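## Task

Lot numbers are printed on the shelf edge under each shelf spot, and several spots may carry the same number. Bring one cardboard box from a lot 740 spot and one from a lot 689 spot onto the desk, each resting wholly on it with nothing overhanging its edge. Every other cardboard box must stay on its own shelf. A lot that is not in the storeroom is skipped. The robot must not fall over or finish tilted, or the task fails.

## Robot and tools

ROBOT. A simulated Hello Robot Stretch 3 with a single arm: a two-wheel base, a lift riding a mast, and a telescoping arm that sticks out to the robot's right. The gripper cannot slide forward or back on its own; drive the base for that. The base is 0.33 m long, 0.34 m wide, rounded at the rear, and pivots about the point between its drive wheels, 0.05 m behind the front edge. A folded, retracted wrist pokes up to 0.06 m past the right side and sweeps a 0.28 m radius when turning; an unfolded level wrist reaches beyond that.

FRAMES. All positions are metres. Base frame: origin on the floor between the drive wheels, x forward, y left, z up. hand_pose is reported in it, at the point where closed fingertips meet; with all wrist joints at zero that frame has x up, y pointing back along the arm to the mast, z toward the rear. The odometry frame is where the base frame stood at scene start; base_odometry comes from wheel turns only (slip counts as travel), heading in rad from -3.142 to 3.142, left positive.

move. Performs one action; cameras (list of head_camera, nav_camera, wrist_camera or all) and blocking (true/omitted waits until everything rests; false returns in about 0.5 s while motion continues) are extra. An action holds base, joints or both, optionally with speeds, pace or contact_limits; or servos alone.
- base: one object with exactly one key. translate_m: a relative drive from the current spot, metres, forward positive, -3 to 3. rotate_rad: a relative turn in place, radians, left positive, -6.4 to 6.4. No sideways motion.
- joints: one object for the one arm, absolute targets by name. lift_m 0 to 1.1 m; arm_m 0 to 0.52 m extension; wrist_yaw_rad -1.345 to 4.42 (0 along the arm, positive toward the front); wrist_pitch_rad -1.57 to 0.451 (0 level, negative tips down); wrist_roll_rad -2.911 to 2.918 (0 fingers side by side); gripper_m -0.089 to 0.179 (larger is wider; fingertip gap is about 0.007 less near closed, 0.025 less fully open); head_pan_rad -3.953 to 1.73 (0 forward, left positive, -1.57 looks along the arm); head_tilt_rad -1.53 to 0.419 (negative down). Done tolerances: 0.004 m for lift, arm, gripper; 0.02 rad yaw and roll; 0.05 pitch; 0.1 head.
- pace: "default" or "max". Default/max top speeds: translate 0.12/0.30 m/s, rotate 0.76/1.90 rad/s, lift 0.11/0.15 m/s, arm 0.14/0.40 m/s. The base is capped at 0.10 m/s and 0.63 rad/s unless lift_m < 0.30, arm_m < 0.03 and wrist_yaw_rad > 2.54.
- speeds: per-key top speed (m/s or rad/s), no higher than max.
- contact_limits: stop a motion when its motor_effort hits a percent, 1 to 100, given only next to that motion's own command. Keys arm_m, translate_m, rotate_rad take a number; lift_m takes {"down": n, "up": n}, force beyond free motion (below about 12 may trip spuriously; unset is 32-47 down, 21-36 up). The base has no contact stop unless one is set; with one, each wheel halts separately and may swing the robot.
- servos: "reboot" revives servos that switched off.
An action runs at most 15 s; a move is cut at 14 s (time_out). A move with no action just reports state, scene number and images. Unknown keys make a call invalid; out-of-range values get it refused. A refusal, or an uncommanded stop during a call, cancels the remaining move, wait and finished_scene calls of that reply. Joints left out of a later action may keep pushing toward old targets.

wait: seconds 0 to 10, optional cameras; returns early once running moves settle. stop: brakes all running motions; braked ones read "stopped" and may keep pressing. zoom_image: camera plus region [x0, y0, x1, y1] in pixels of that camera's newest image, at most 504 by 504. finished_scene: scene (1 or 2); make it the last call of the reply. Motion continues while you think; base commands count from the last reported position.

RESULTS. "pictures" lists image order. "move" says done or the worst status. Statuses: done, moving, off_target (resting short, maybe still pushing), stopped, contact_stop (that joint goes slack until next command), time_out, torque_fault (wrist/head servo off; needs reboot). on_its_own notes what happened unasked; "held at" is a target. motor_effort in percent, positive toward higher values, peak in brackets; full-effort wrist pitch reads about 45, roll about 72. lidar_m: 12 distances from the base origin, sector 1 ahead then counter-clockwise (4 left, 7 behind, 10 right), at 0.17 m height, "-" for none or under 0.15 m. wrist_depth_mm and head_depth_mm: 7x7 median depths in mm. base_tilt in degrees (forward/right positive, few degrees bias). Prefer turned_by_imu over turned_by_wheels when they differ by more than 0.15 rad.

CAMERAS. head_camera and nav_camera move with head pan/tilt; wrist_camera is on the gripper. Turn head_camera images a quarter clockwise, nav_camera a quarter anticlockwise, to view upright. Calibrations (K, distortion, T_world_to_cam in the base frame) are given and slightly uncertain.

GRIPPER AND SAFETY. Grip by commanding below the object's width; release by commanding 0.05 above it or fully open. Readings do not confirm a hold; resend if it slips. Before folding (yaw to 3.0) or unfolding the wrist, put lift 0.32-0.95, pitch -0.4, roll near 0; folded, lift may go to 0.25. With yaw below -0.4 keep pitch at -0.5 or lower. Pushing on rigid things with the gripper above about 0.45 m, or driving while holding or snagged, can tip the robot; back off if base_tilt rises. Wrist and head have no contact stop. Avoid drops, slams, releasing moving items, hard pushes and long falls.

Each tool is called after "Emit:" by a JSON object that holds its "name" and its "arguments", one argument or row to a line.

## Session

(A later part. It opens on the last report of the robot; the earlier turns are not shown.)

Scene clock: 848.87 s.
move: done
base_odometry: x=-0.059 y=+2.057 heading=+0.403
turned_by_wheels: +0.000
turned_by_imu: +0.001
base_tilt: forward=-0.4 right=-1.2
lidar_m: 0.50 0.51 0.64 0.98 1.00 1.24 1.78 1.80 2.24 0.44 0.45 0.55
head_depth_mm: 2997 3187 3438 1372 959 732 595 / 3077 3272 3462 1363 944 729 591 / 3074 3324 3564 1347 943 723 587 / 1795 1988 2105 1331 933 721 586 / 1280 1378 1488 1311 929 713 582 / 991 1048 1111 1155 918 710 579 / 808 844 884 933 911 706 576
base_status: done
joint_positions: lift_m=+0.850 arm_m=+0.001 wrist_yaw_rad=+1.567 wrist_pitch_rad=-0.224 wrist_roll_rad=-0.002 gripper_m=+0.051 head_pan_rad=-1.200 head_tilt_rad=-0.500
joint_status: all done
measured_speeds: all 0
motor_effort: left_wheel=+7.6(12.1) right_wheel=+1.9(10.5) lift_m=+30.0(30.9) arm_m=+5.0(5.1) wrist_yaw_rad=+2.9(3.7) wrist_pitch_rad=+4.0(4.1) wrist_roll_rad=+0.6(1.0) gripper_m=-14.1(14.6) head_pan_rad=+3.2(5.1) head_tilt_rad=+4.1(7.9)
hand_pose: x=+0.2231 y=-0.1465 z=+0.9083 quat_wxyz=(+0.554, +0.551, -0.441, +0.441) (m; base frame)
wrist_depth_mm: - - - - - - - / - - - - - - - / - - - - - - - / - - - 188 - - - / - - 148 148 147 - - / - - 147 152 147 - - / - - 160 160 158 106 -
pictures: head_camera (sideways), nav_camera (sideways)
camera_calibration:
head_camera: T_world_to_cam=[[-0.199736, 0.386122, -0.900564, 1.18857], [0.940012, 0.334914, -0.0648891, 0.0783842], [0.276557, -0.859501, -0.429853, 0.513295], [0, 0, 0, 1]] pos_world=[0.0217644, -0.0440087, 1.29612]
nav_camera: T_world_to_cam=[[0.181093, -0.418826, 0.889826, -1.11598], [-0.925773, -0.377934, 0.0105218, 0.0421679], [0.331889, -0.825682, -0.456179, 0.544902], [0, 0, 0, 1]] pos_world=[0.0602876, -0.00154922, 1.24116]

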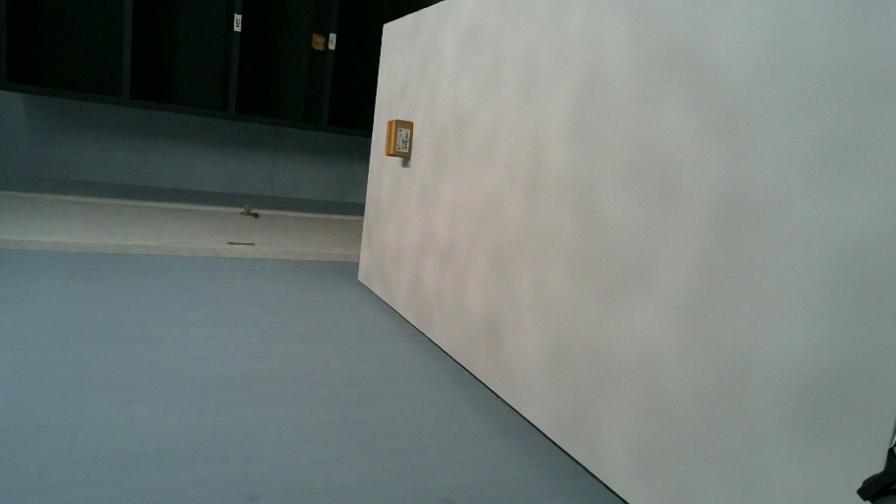

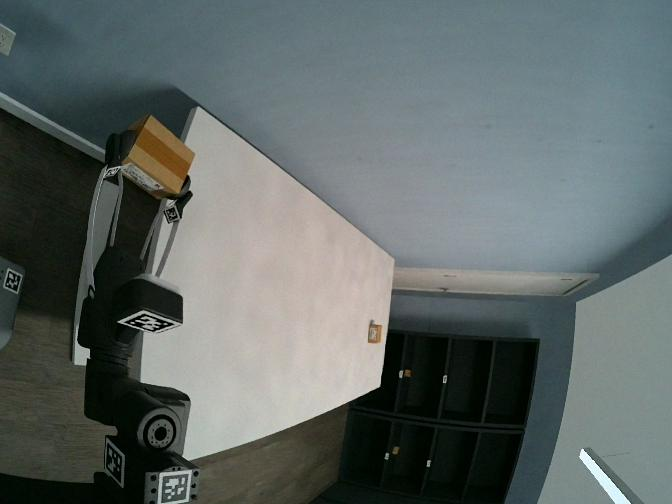

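Emit:
{"name": "move", "arguments": {
  "joints": {"wrist_yaw_rad": 0.0, "head_pan_rad": -1.6, "head_tilt_rad": -0.8},
  "cameras": ["nav_camera", "head_camera", "wrist_camera"]
}}

Scene clock: 887.47 s.
move: done
base_odometry: x=-0.059 y=+2.057 heading=+0.403
turned_by_wheels: +0.000
turned_by_imu: +0.000
base_tilt: forward=-0.3 right=-1.3
lidar_m: 0.50 0.51 0.64 0.98 0.99 1.25 1.78 1.80 2.24 0.44 0.45 0.55
head_depth_mm: 3083 3194 2494 1918 1558 - - / 3242 3321 2435 1909 691 - - / 3088 3211 2312 836 651 - - / 3110 3051 1068 830 318 335 - / 3094 1470 1056 824 642 895 1106 / 3063 1410 1038 817 670 833 1092 / 2994 1423 1034 807 666 607 1091
base_status: not commanded
joint_positions: lift_m=+0.850 arm_m=+0.001 wrist_yaw_rad=+0.003 wrist_pitch_rad=-0.224 wrist_roll_rad=-0.002 gripper_m=+0.051 head_pan_rad=-1.605 head_tilt_rad=-0.800
joint_status: all done
measured_speeds: all 0
motor_effort: left_wheel=+7.9(8.2) right_wheel=+2.1(2.4) lift_m=+30.4(31.4) arm_m=+7.8(8.9) wrist_yaw_rad=-3.6(5.9) wrist_pitch_rad=+4.0(4.1) wrist_roll_rad=+0.5(0.9) gripper_m=-14.0(14.4) head_pan_rad=+1.4(5.5) head_tilt_rad=-6.9(8.1)
hand_pose: x=-0.0208 y=-0.3900 z=+0.9083 quat_wxyz=(+0.704, +0.080, -0.701, -0.078) (m; base frame)
wrist_depth_mm: - - - - - - - / - - - - - - - / - - - - - - - / - - - 189 - - - / - - 148 147 148 - - / - - 147 152 147 - - / - - 161 160 158 118 -
pictures: head_camera (sideways), nav_camera (sideways), wrist_camera
camera_calibration:
head_camera: T_world_to_cam=[[-0.0226823, 0.680519, -0.732379, 0.96823], [0.996606, -0.0425984, -0.0704475, 0.0851813], [-0.0791391, -0.731491, -0.677243, 0.837381], [0, 0, 0, 1]] pos_world=[0.00333904, -0.0427337, 1.28222]
nav_camera: T_world_to_cam=[[-0.00714538, -0.698971, 0.715115, -0.887073], [-0.999867, 0.0154747, 0.00513472, 0.0496158], [-0.0146552, -0.714983, -0.698988, 0.862901], [0, 0, 0, 1]] pos_world=[0.0559167, -0.00384591, 1.23726]
wrist_camera: T_world_to_cam=[[-0.998879, -0.0446137, -0.0158541, -0.0170455], [-0.00399874, 0.413144, -0.910657, 1.02077], [0.0471778, -0.909572, -0.412859, 0.187448], [0, 0, 0, 1]] pos_world=[-0.021788, -0.251989, 1.00669]

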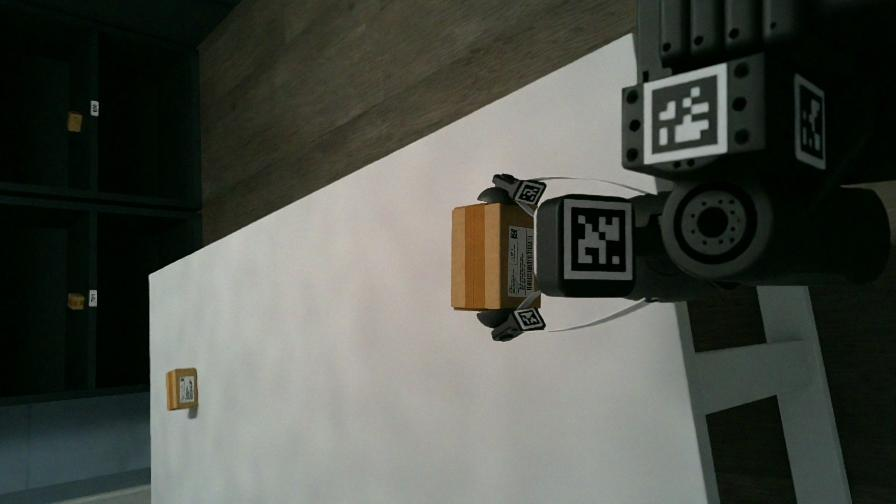

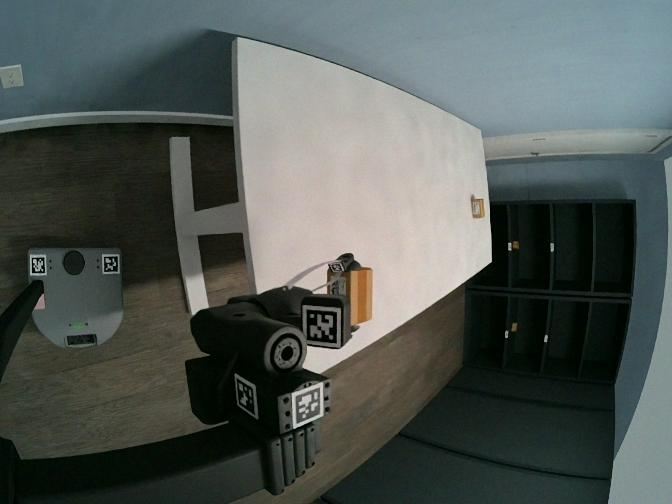

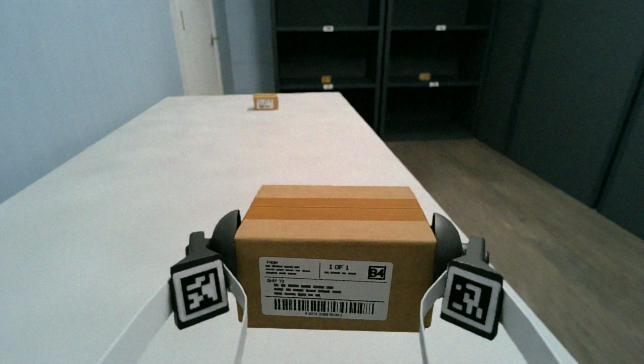

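Emit:
{"name": "move", "arguments": {
  "base": {"translate_m": 0.12},
  "joints": {"arm_m": 0.06, "lift_m": 0.72},
  "cameras": ["nav_camera", "wrist_camera"]
}}

Scene clock: 897.93 s.
move: done
base_odometry: x=+0.051 y=+2.104 heading=+0.403
turned_by_wheels: +0.000
turned_by_imu: +0.000
base_tilt: forward=-0.3 right=-1.2
lidar_m: 0.39 0.39 0.49 1.00 1.01 1.26 1.90 1.91 2.39 0.43 0.64 0.42
head_depth_mm: 3195 3316 2477 1802 696 1297 323 / 3236 3291 2360 846 688 362 316 / 3015 3211 1083 833 668 347 368 / 3116 1493 1066 833 623 374 1073 / 3078 1408 1055 824 657 612 1108 / 3074 1453 1048 819 670 608 1101 / 2460 1430 1035 810 666 592 1088
base_status: done
joint_positions: lift_m=+0.720 arm_m=+0.060 wrist_yaw_rad=+0.003 wrist_pitch_rad=-0.224 wrist_roll_rad=-0.002 gripper_m=+0.051 head_pan_rad=-1.600 head_tilt_rad=-0.800
joint_status: all done
measured_speeds: all 0
motor_effort: left_wheel=+3.1(11.0) right_wheel=+6.9(10.5) lift_m=+28.9(28.9) arm_m=+12.5(15.1) wrist_yaw_rad=-3.6(4.2) wrist_pitch_rad=+4.0(4.1) wrist_roll_rad=+0.6(1.1) gripper_m=-13.7(14.3) head_pan_rad=+3.3(4.1) head_tilt_rad=-5.5(6.2)
hand_pose: x=-0.0208 y=-0.4494 z=+0.7783 quat_wxyz=(+0.704, +0.080, -0.701, -0.078) (m; base frame)
wrist_depth_mm: - - - - - - - / - - - - - - - / - - - - - - - / - - - 189 - - - / - - 148 148 148 - - / - - 146 153 147 - - / - - 161 160 158 106 -
pictures: nav_camera (sideways), wrist_camera
camera_calibration:
nav_camera: T_world_to_cam=[[-0.00336847, -0.698971, 0.715142, -0.887118], [-0.999936, 0.0100609, 0.00512345, 0.0496314], [-0.0107761, -0.71508, -0.69896, 0.862855], [0, 0, 0, 1]] pos_world=[0.0559382, -0.00355894, 1.23726]
wrist_camera: T_world_to_cam=[[-0.998893, -0.0442986, -0.0158294, -0.021786], [-0.0039016, 0.413353, -0.910562, 0.92686], [0.0468798, -0.909493, -0.413068, 0.0798213], [0, 0, 0, 1]] pos_world=[-0.0218876, -0.311489, 0.876591]

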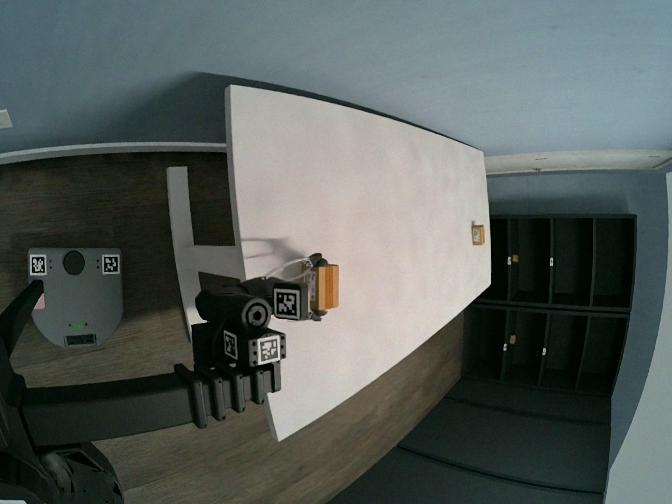

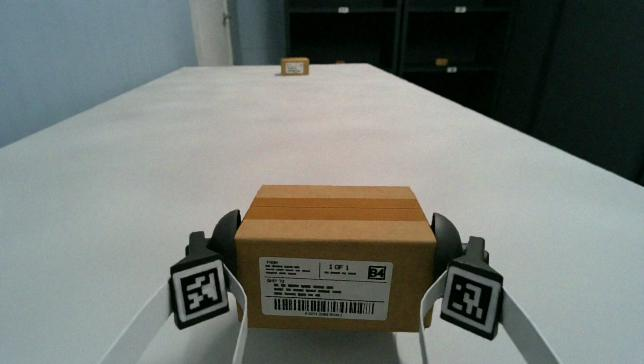

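Emit:
{"name": "move", "arguments": {
  "joints": {"lift_m": 0.696},
  "speeds": {"lift_m": 0.04},
  "cameras": ["wrist_camera"]
}}

Emit:
{"name": "move", "arguments": {
  "joints": {"lift_m": 0.690},
  "speeds": {"lift_m": 0.03},
  "cameras": ["wrist_camera"]
}}

Scene clock: 907.90 s.
move: done
base_odometry: x=+0.051 y=+2.104 heading=+0.403
turned_by_wheels: +0.000
turned_by_imu: +0.000
base_tilt: forward=-0.3 right=-1.3
lidar_m: 0.39 0.39 0.49 1.00 1.01 1.26 1.90 1.92 2.39 0.42 0.64 0.42
head_depth_mm: 3209 3268 2475 1811 693 1297 1099 / 3208 3303 2363 844 689 386 331 / 3045 3211 1080 837 682 377 382 / 3124 1490 1071 832 649 394 421 / 3089 1414 1055 826 655 610 1098 / 3077 1450 1047 816 671 607 1094 / 2435 1425 1039 811 668 591 1084
base_status: not commanded
joint_positions: lift_m=+0.696 arm_m=+0.060 wrist_yaw_rad=+0.003 wrist_pitch_rad=-0.223 wrist_roll_rad=-0.002 gripper_m=+0.051 head_pan_rad=-1.600 head_tilt_rad=-0.800
joint_status: all done
measured_speeds: all 0
motor_effort: left_wheel=+2.7(3.0) right_wheel=+6.8(7.3) lift_m=+25.4(30.9) arm_m=+10.3(11.3) wrist_yaw_rad=-2.5(4.0) wrist_pitch_rad=+3.8(4.1) wrist_roll_rad=+0.7(0.9) gripper_m=-13.9(14.5) head_pan_rad=+3.2(3.6) head_tilt_rad=-5.1(5.1)
hand_pose: x=-0.0208 y=-0.4496 z=+0.7546 quat_wxyz=(+0.704, +0.080, -0.702, -0.078) (m; base frame)
wrist_depth_mm: - - - - - - - / - - - - - - - / - - - - - - - / - - - 185 - - - / - - 148 148 148 - - / - - 146 153 147 - - / - - - 161 - 106 -
pictures: wrist_camera
camera_calibration:
wrist_camera: T_world_to_cam=[[-0.998893, -0.0443182, -0.0157704, -0.0222191], [-0.00389628, 0.412048, -0.911154, 0.905285], [0.0468788, -0.910084, -0.411765, 0.068695], [0, 0, 0, 1]] pos_world=[-0.0218876, -0.311487, 0.85279]

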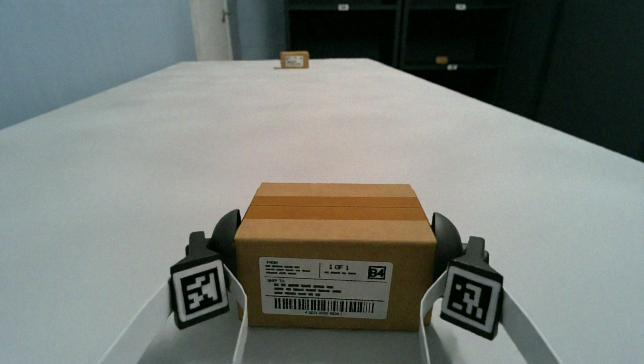

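Scene clock: 908.53 s.
move: done
base_odometry: x=+0.051 y=+2.104 heading=+0.403
turned_by_wheels: +0.000
turned_by_imu: +0.000
base_tilt: forward=-0.4 right=-1.3
lidar_m: 0.39 0.39 0.49 1.00 1.01 1.26 1.90 1.92 2.38 0.42 0.64 0.42
head_depth_mm: 3229 3284 2457 1809 693 1294 1120 / 3259 3267 2365 843 689 392 336 / 3042 3189 1081 839 682 382 385 / 3130 1495 1066 826 653 465 427 / 3093 1418 1058 824 656 612 1103 / 3089 1451 1046 819 670 608 1099 / 2456 1424 1036 810 666 591 1091
base_status: not commanded
joint_positions: lift_m=+0.690 arm_m=+0.060 wrist_yaw_rad=+0.003 wrist_pitch_rad=-0.203 wrist_roll_rad=-0.002 gripper_m=+0.051 head_pan_rad=-1.600 head_tilt_rad=-0.800
joint_status: all done
measured_speeds: all 0
motor_effort: left_wheel=+2.9(3.0) right_wheel=+7.1(7.4) lift_m=+22.2(24.7) arm_m=+9.9(10.6) wrist_yaw_rad=-2.8(4.1) wrist_pitch_rad=+0.0(3.7) wrist_roll_rad=+0.6(1.0) gripper_m=-13.7(14.4) head_pan_rad=+3.2(3.5) head_tilt_rad=-4.3(5.1)
hand_pose: x=-0.0208 y=-0.4511 z=+0.7534 quat_wxyz=(+0.705, +0.073, -0.702, -0.071) (m; base frame)
wrist_depth_mm: - - - - - - - / - - - - - - - / - - - - - - - / - - - 185 - - - / - - 148 147 147 - - / - - 146 152 147 - - / - - - 161 - 106 -
pictures: wrist_camera
camera_calibration:
wrist_camera: T_world_to_cam=[[-0.998893, -0.0445814, -0.0149861, -0.02301], [-0.0037953, 0.393995, -0.919105, 0.902675], [0.0468794, -0.918031, -0.393728, 0.0496819], [0, 0, 0, 1]] pos_world=[-0.0218877, -0.311066, 0.848869]

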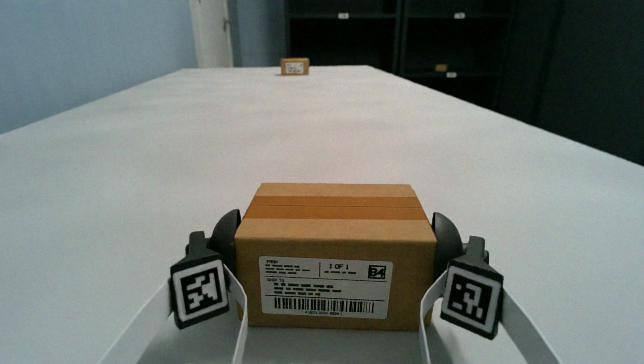

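Emit:
{"name": "move", "arguments": {
  "joints": {"gripper_m": 0.165},
  "cameras": ["wrist_camera"]
}}

Emit:
{"name": "move", "arguments": {
  "joints": {"arm_m": 0.0},
  "cameras": ["wrist_camera", "head_camera"]
}}

Scene clock: 917.60 s.
move: done
base_odometry: x=+0.051 y=+2.104 heading=+0.403
turned_by_wheels: +0.000
turned_by_imu: +0.000
base_tilt: forward=-0.4 right=-1.2
lidar_m: 0.39 0.39 0.49 1.00 1.01 1.26 1.90 1.92 2.39 0.42 0.64 0.42
head_depth_mm: 3188 3272 2486 1798 694 1296 1123 / 3228 3312 2362 846 688 392 337 / 3031 3243 1074 839 666 383 385 / 3143 1489 1065 831 654 465 428 / 3102 1420 1057 825 656 611 1108 / 3088 1461 1042 818 671 609 1096 / 2425 1423 1040 812 668 592 1094
base_status: not commanded
joint_positions: lift_m=+0.690 arm_m=+0.060 wrist_yaw_rad=+0.003 wrist_pitch_rad=-0.214 wrist_roll_rad=-0.002 gripper_m=+0.165 head_pan_rad=-1.600 head_tilt_rad=-0.800
joint_status: all done
measured_speeds: all 0
motor_effort: left_wheel=+2.7(3.2) right_wheel=+7.2(7.6) lift_m=+28.7(29.5) arm_m=+6.1(7.7) wrist_yaw_rad=-3.6(4.5) wrist_pitch_rad=+2.1(2.2) wrist_roll_rad=+0.8(1.0) gripper_m=+0.8(84.7) head_pan_rad=+2.7(3.5) head_tilt_rad=-3.5(4.5)
hand_pose: x=-0.0208 y=-0.4503 z=+0.7508 quat_wxyz=(+0.704, +0.077, -0.702, -0.075) (m; base frame)
wrist_depth_mm: - - - - - - - / - - - - - - - / - - - - - - - / - - - 178 177 - - / - 145 147 147 145 - - / - 123 - 154 152 134 - / - 118 - - - - 102
pictures: wrist_camera
camera_calibration:
wrist_camera: T_world_to_cam=[[-0.998893, -0.0444568, -0.0153728, -0.022669], [-0.00389554, 0.403863, -0.914811, 0.901187], [0.0468781, -0.913739, -0.403589, 0.0587544], [0, 0, 0, 1]] pos_world=[-0.0218876, -0.311278, 0.84778]

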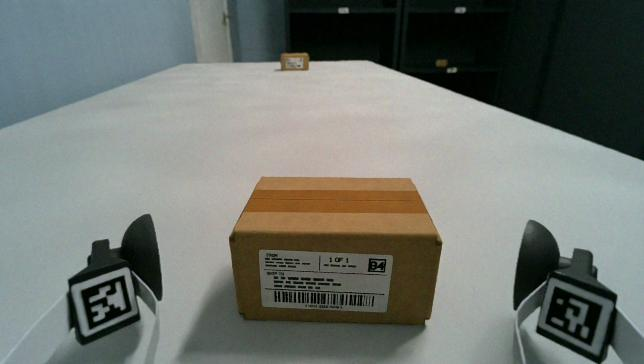

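Scene clock: 919.20 s.
move: done
base_odometry: x=+0.051 y=+2.104 heading=+0.403
turned_by_wheels: +0.000
turned_by_imu: +0.000
base_tilt: forward=-0.3 right=-1.1
lidar_m: 0.39 0.39 0.49 1.00 1.01 1.26 1.90 1.92 2.39 0.42 0.64 0.42
head_depth_mm: 3188 3286 2469 1804 692 1297 1126 / 3234 3333 2378 845 688 1252 334 / 3020 3208 1073 837 685 1192 325 / 3154 1489 1068 829 654 432 351 / 3125 1420 1061 823 659 598 1106 / 3110 1451 1042 820 671 607 1102 / 2435 1423 1035 811 668 591 1092
base_status: not commanded
joint_positions: lift_m=+0.690 arm_m=+0.001 wrist_yaw_rad=+0.003 wrist_pitch_rad=-0.214 wrist_roll_rad=-0.002 gripper_m=+0.165 head_pan_rad=-1.600 head_tilt_rad=-0.800
joint_status: all done
measured_speeds: all 0
motor_effort: left_wheel=+2.9(3.1) right_wheel=+6.8(7.6) lift_m=+28.6(29.3) arm_m=-13.5(14.9) wrist_yaw_rad=-2.8(4.0) wrist_pitch_rad=+2.2(2.3) wrist_roll_rad=+0.7(0.9) gripper_m=+0.4(1.2) head_pan_rad=+2.4(3.6) head_tilt_rad=-2.8(5.1)
hand_pose: x=-0.0208 y=-0.3908 z=+0.7507 quat_wxyz=(+0.704, +0.077, -0.702, -0.075) (m; base frame)
wrist_depth_mm: - - - - - - - / - - - - - - - / - - - - - - - / - - - 203 203 - - / - 145 - 210 207 - - / - 123 - - - 134 - / - 118 - - - - 102
pictures: head_camera (sideways), wrist_camera
camera_calibration:
head_camera: T_world_to_cam=[[-0.0264342, 0.68036, -0.732401, 0.968267], [0.996828, -0.037081, -0.0704242, 0.0851869], [-0.075072, -0.731939, -0.677222, 0.837338], [0, 0, 0, 1]] pos_world=[0.00353931, -0.0427314, 1.28222]
wrist_camera: T_world_to_cam=[[-0.998893, -0.0444478, -0.0153967, -0.0200074], [-0.00389536, 0.404356, -0.914593, 0.877047], [0.0468774, -0.913521, -0.404081, 0.113462], [0, 0, 0, 1]] pos_world=[-0.0218876, -0.251878, 0.847681]

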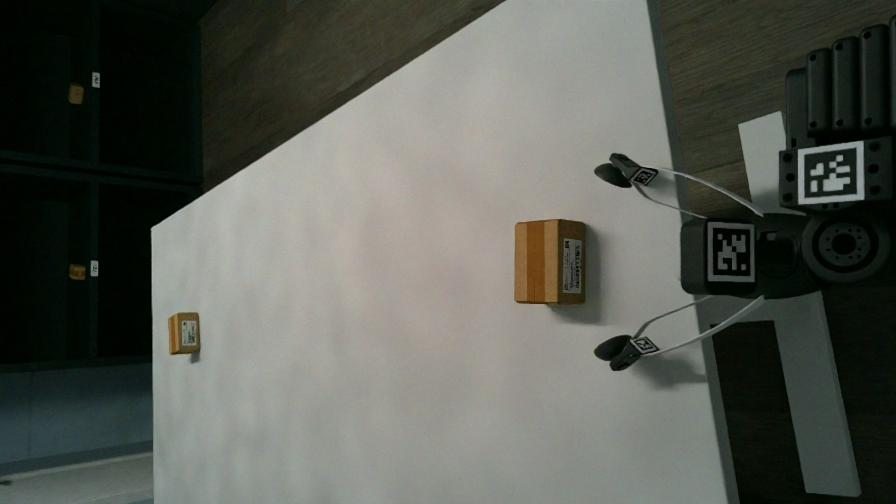

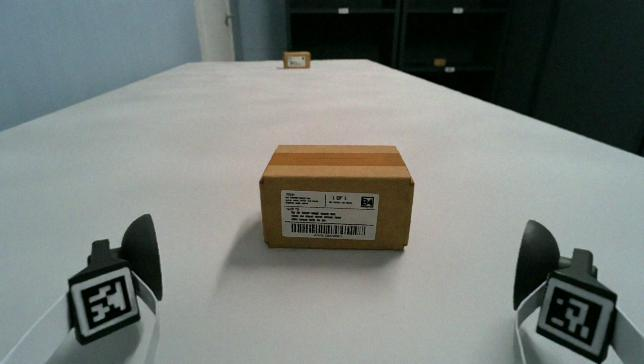

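Emit:
{"name": "finished_scene", "arguments": {
  "scene": 1
}}

The scene is finished: the task was done.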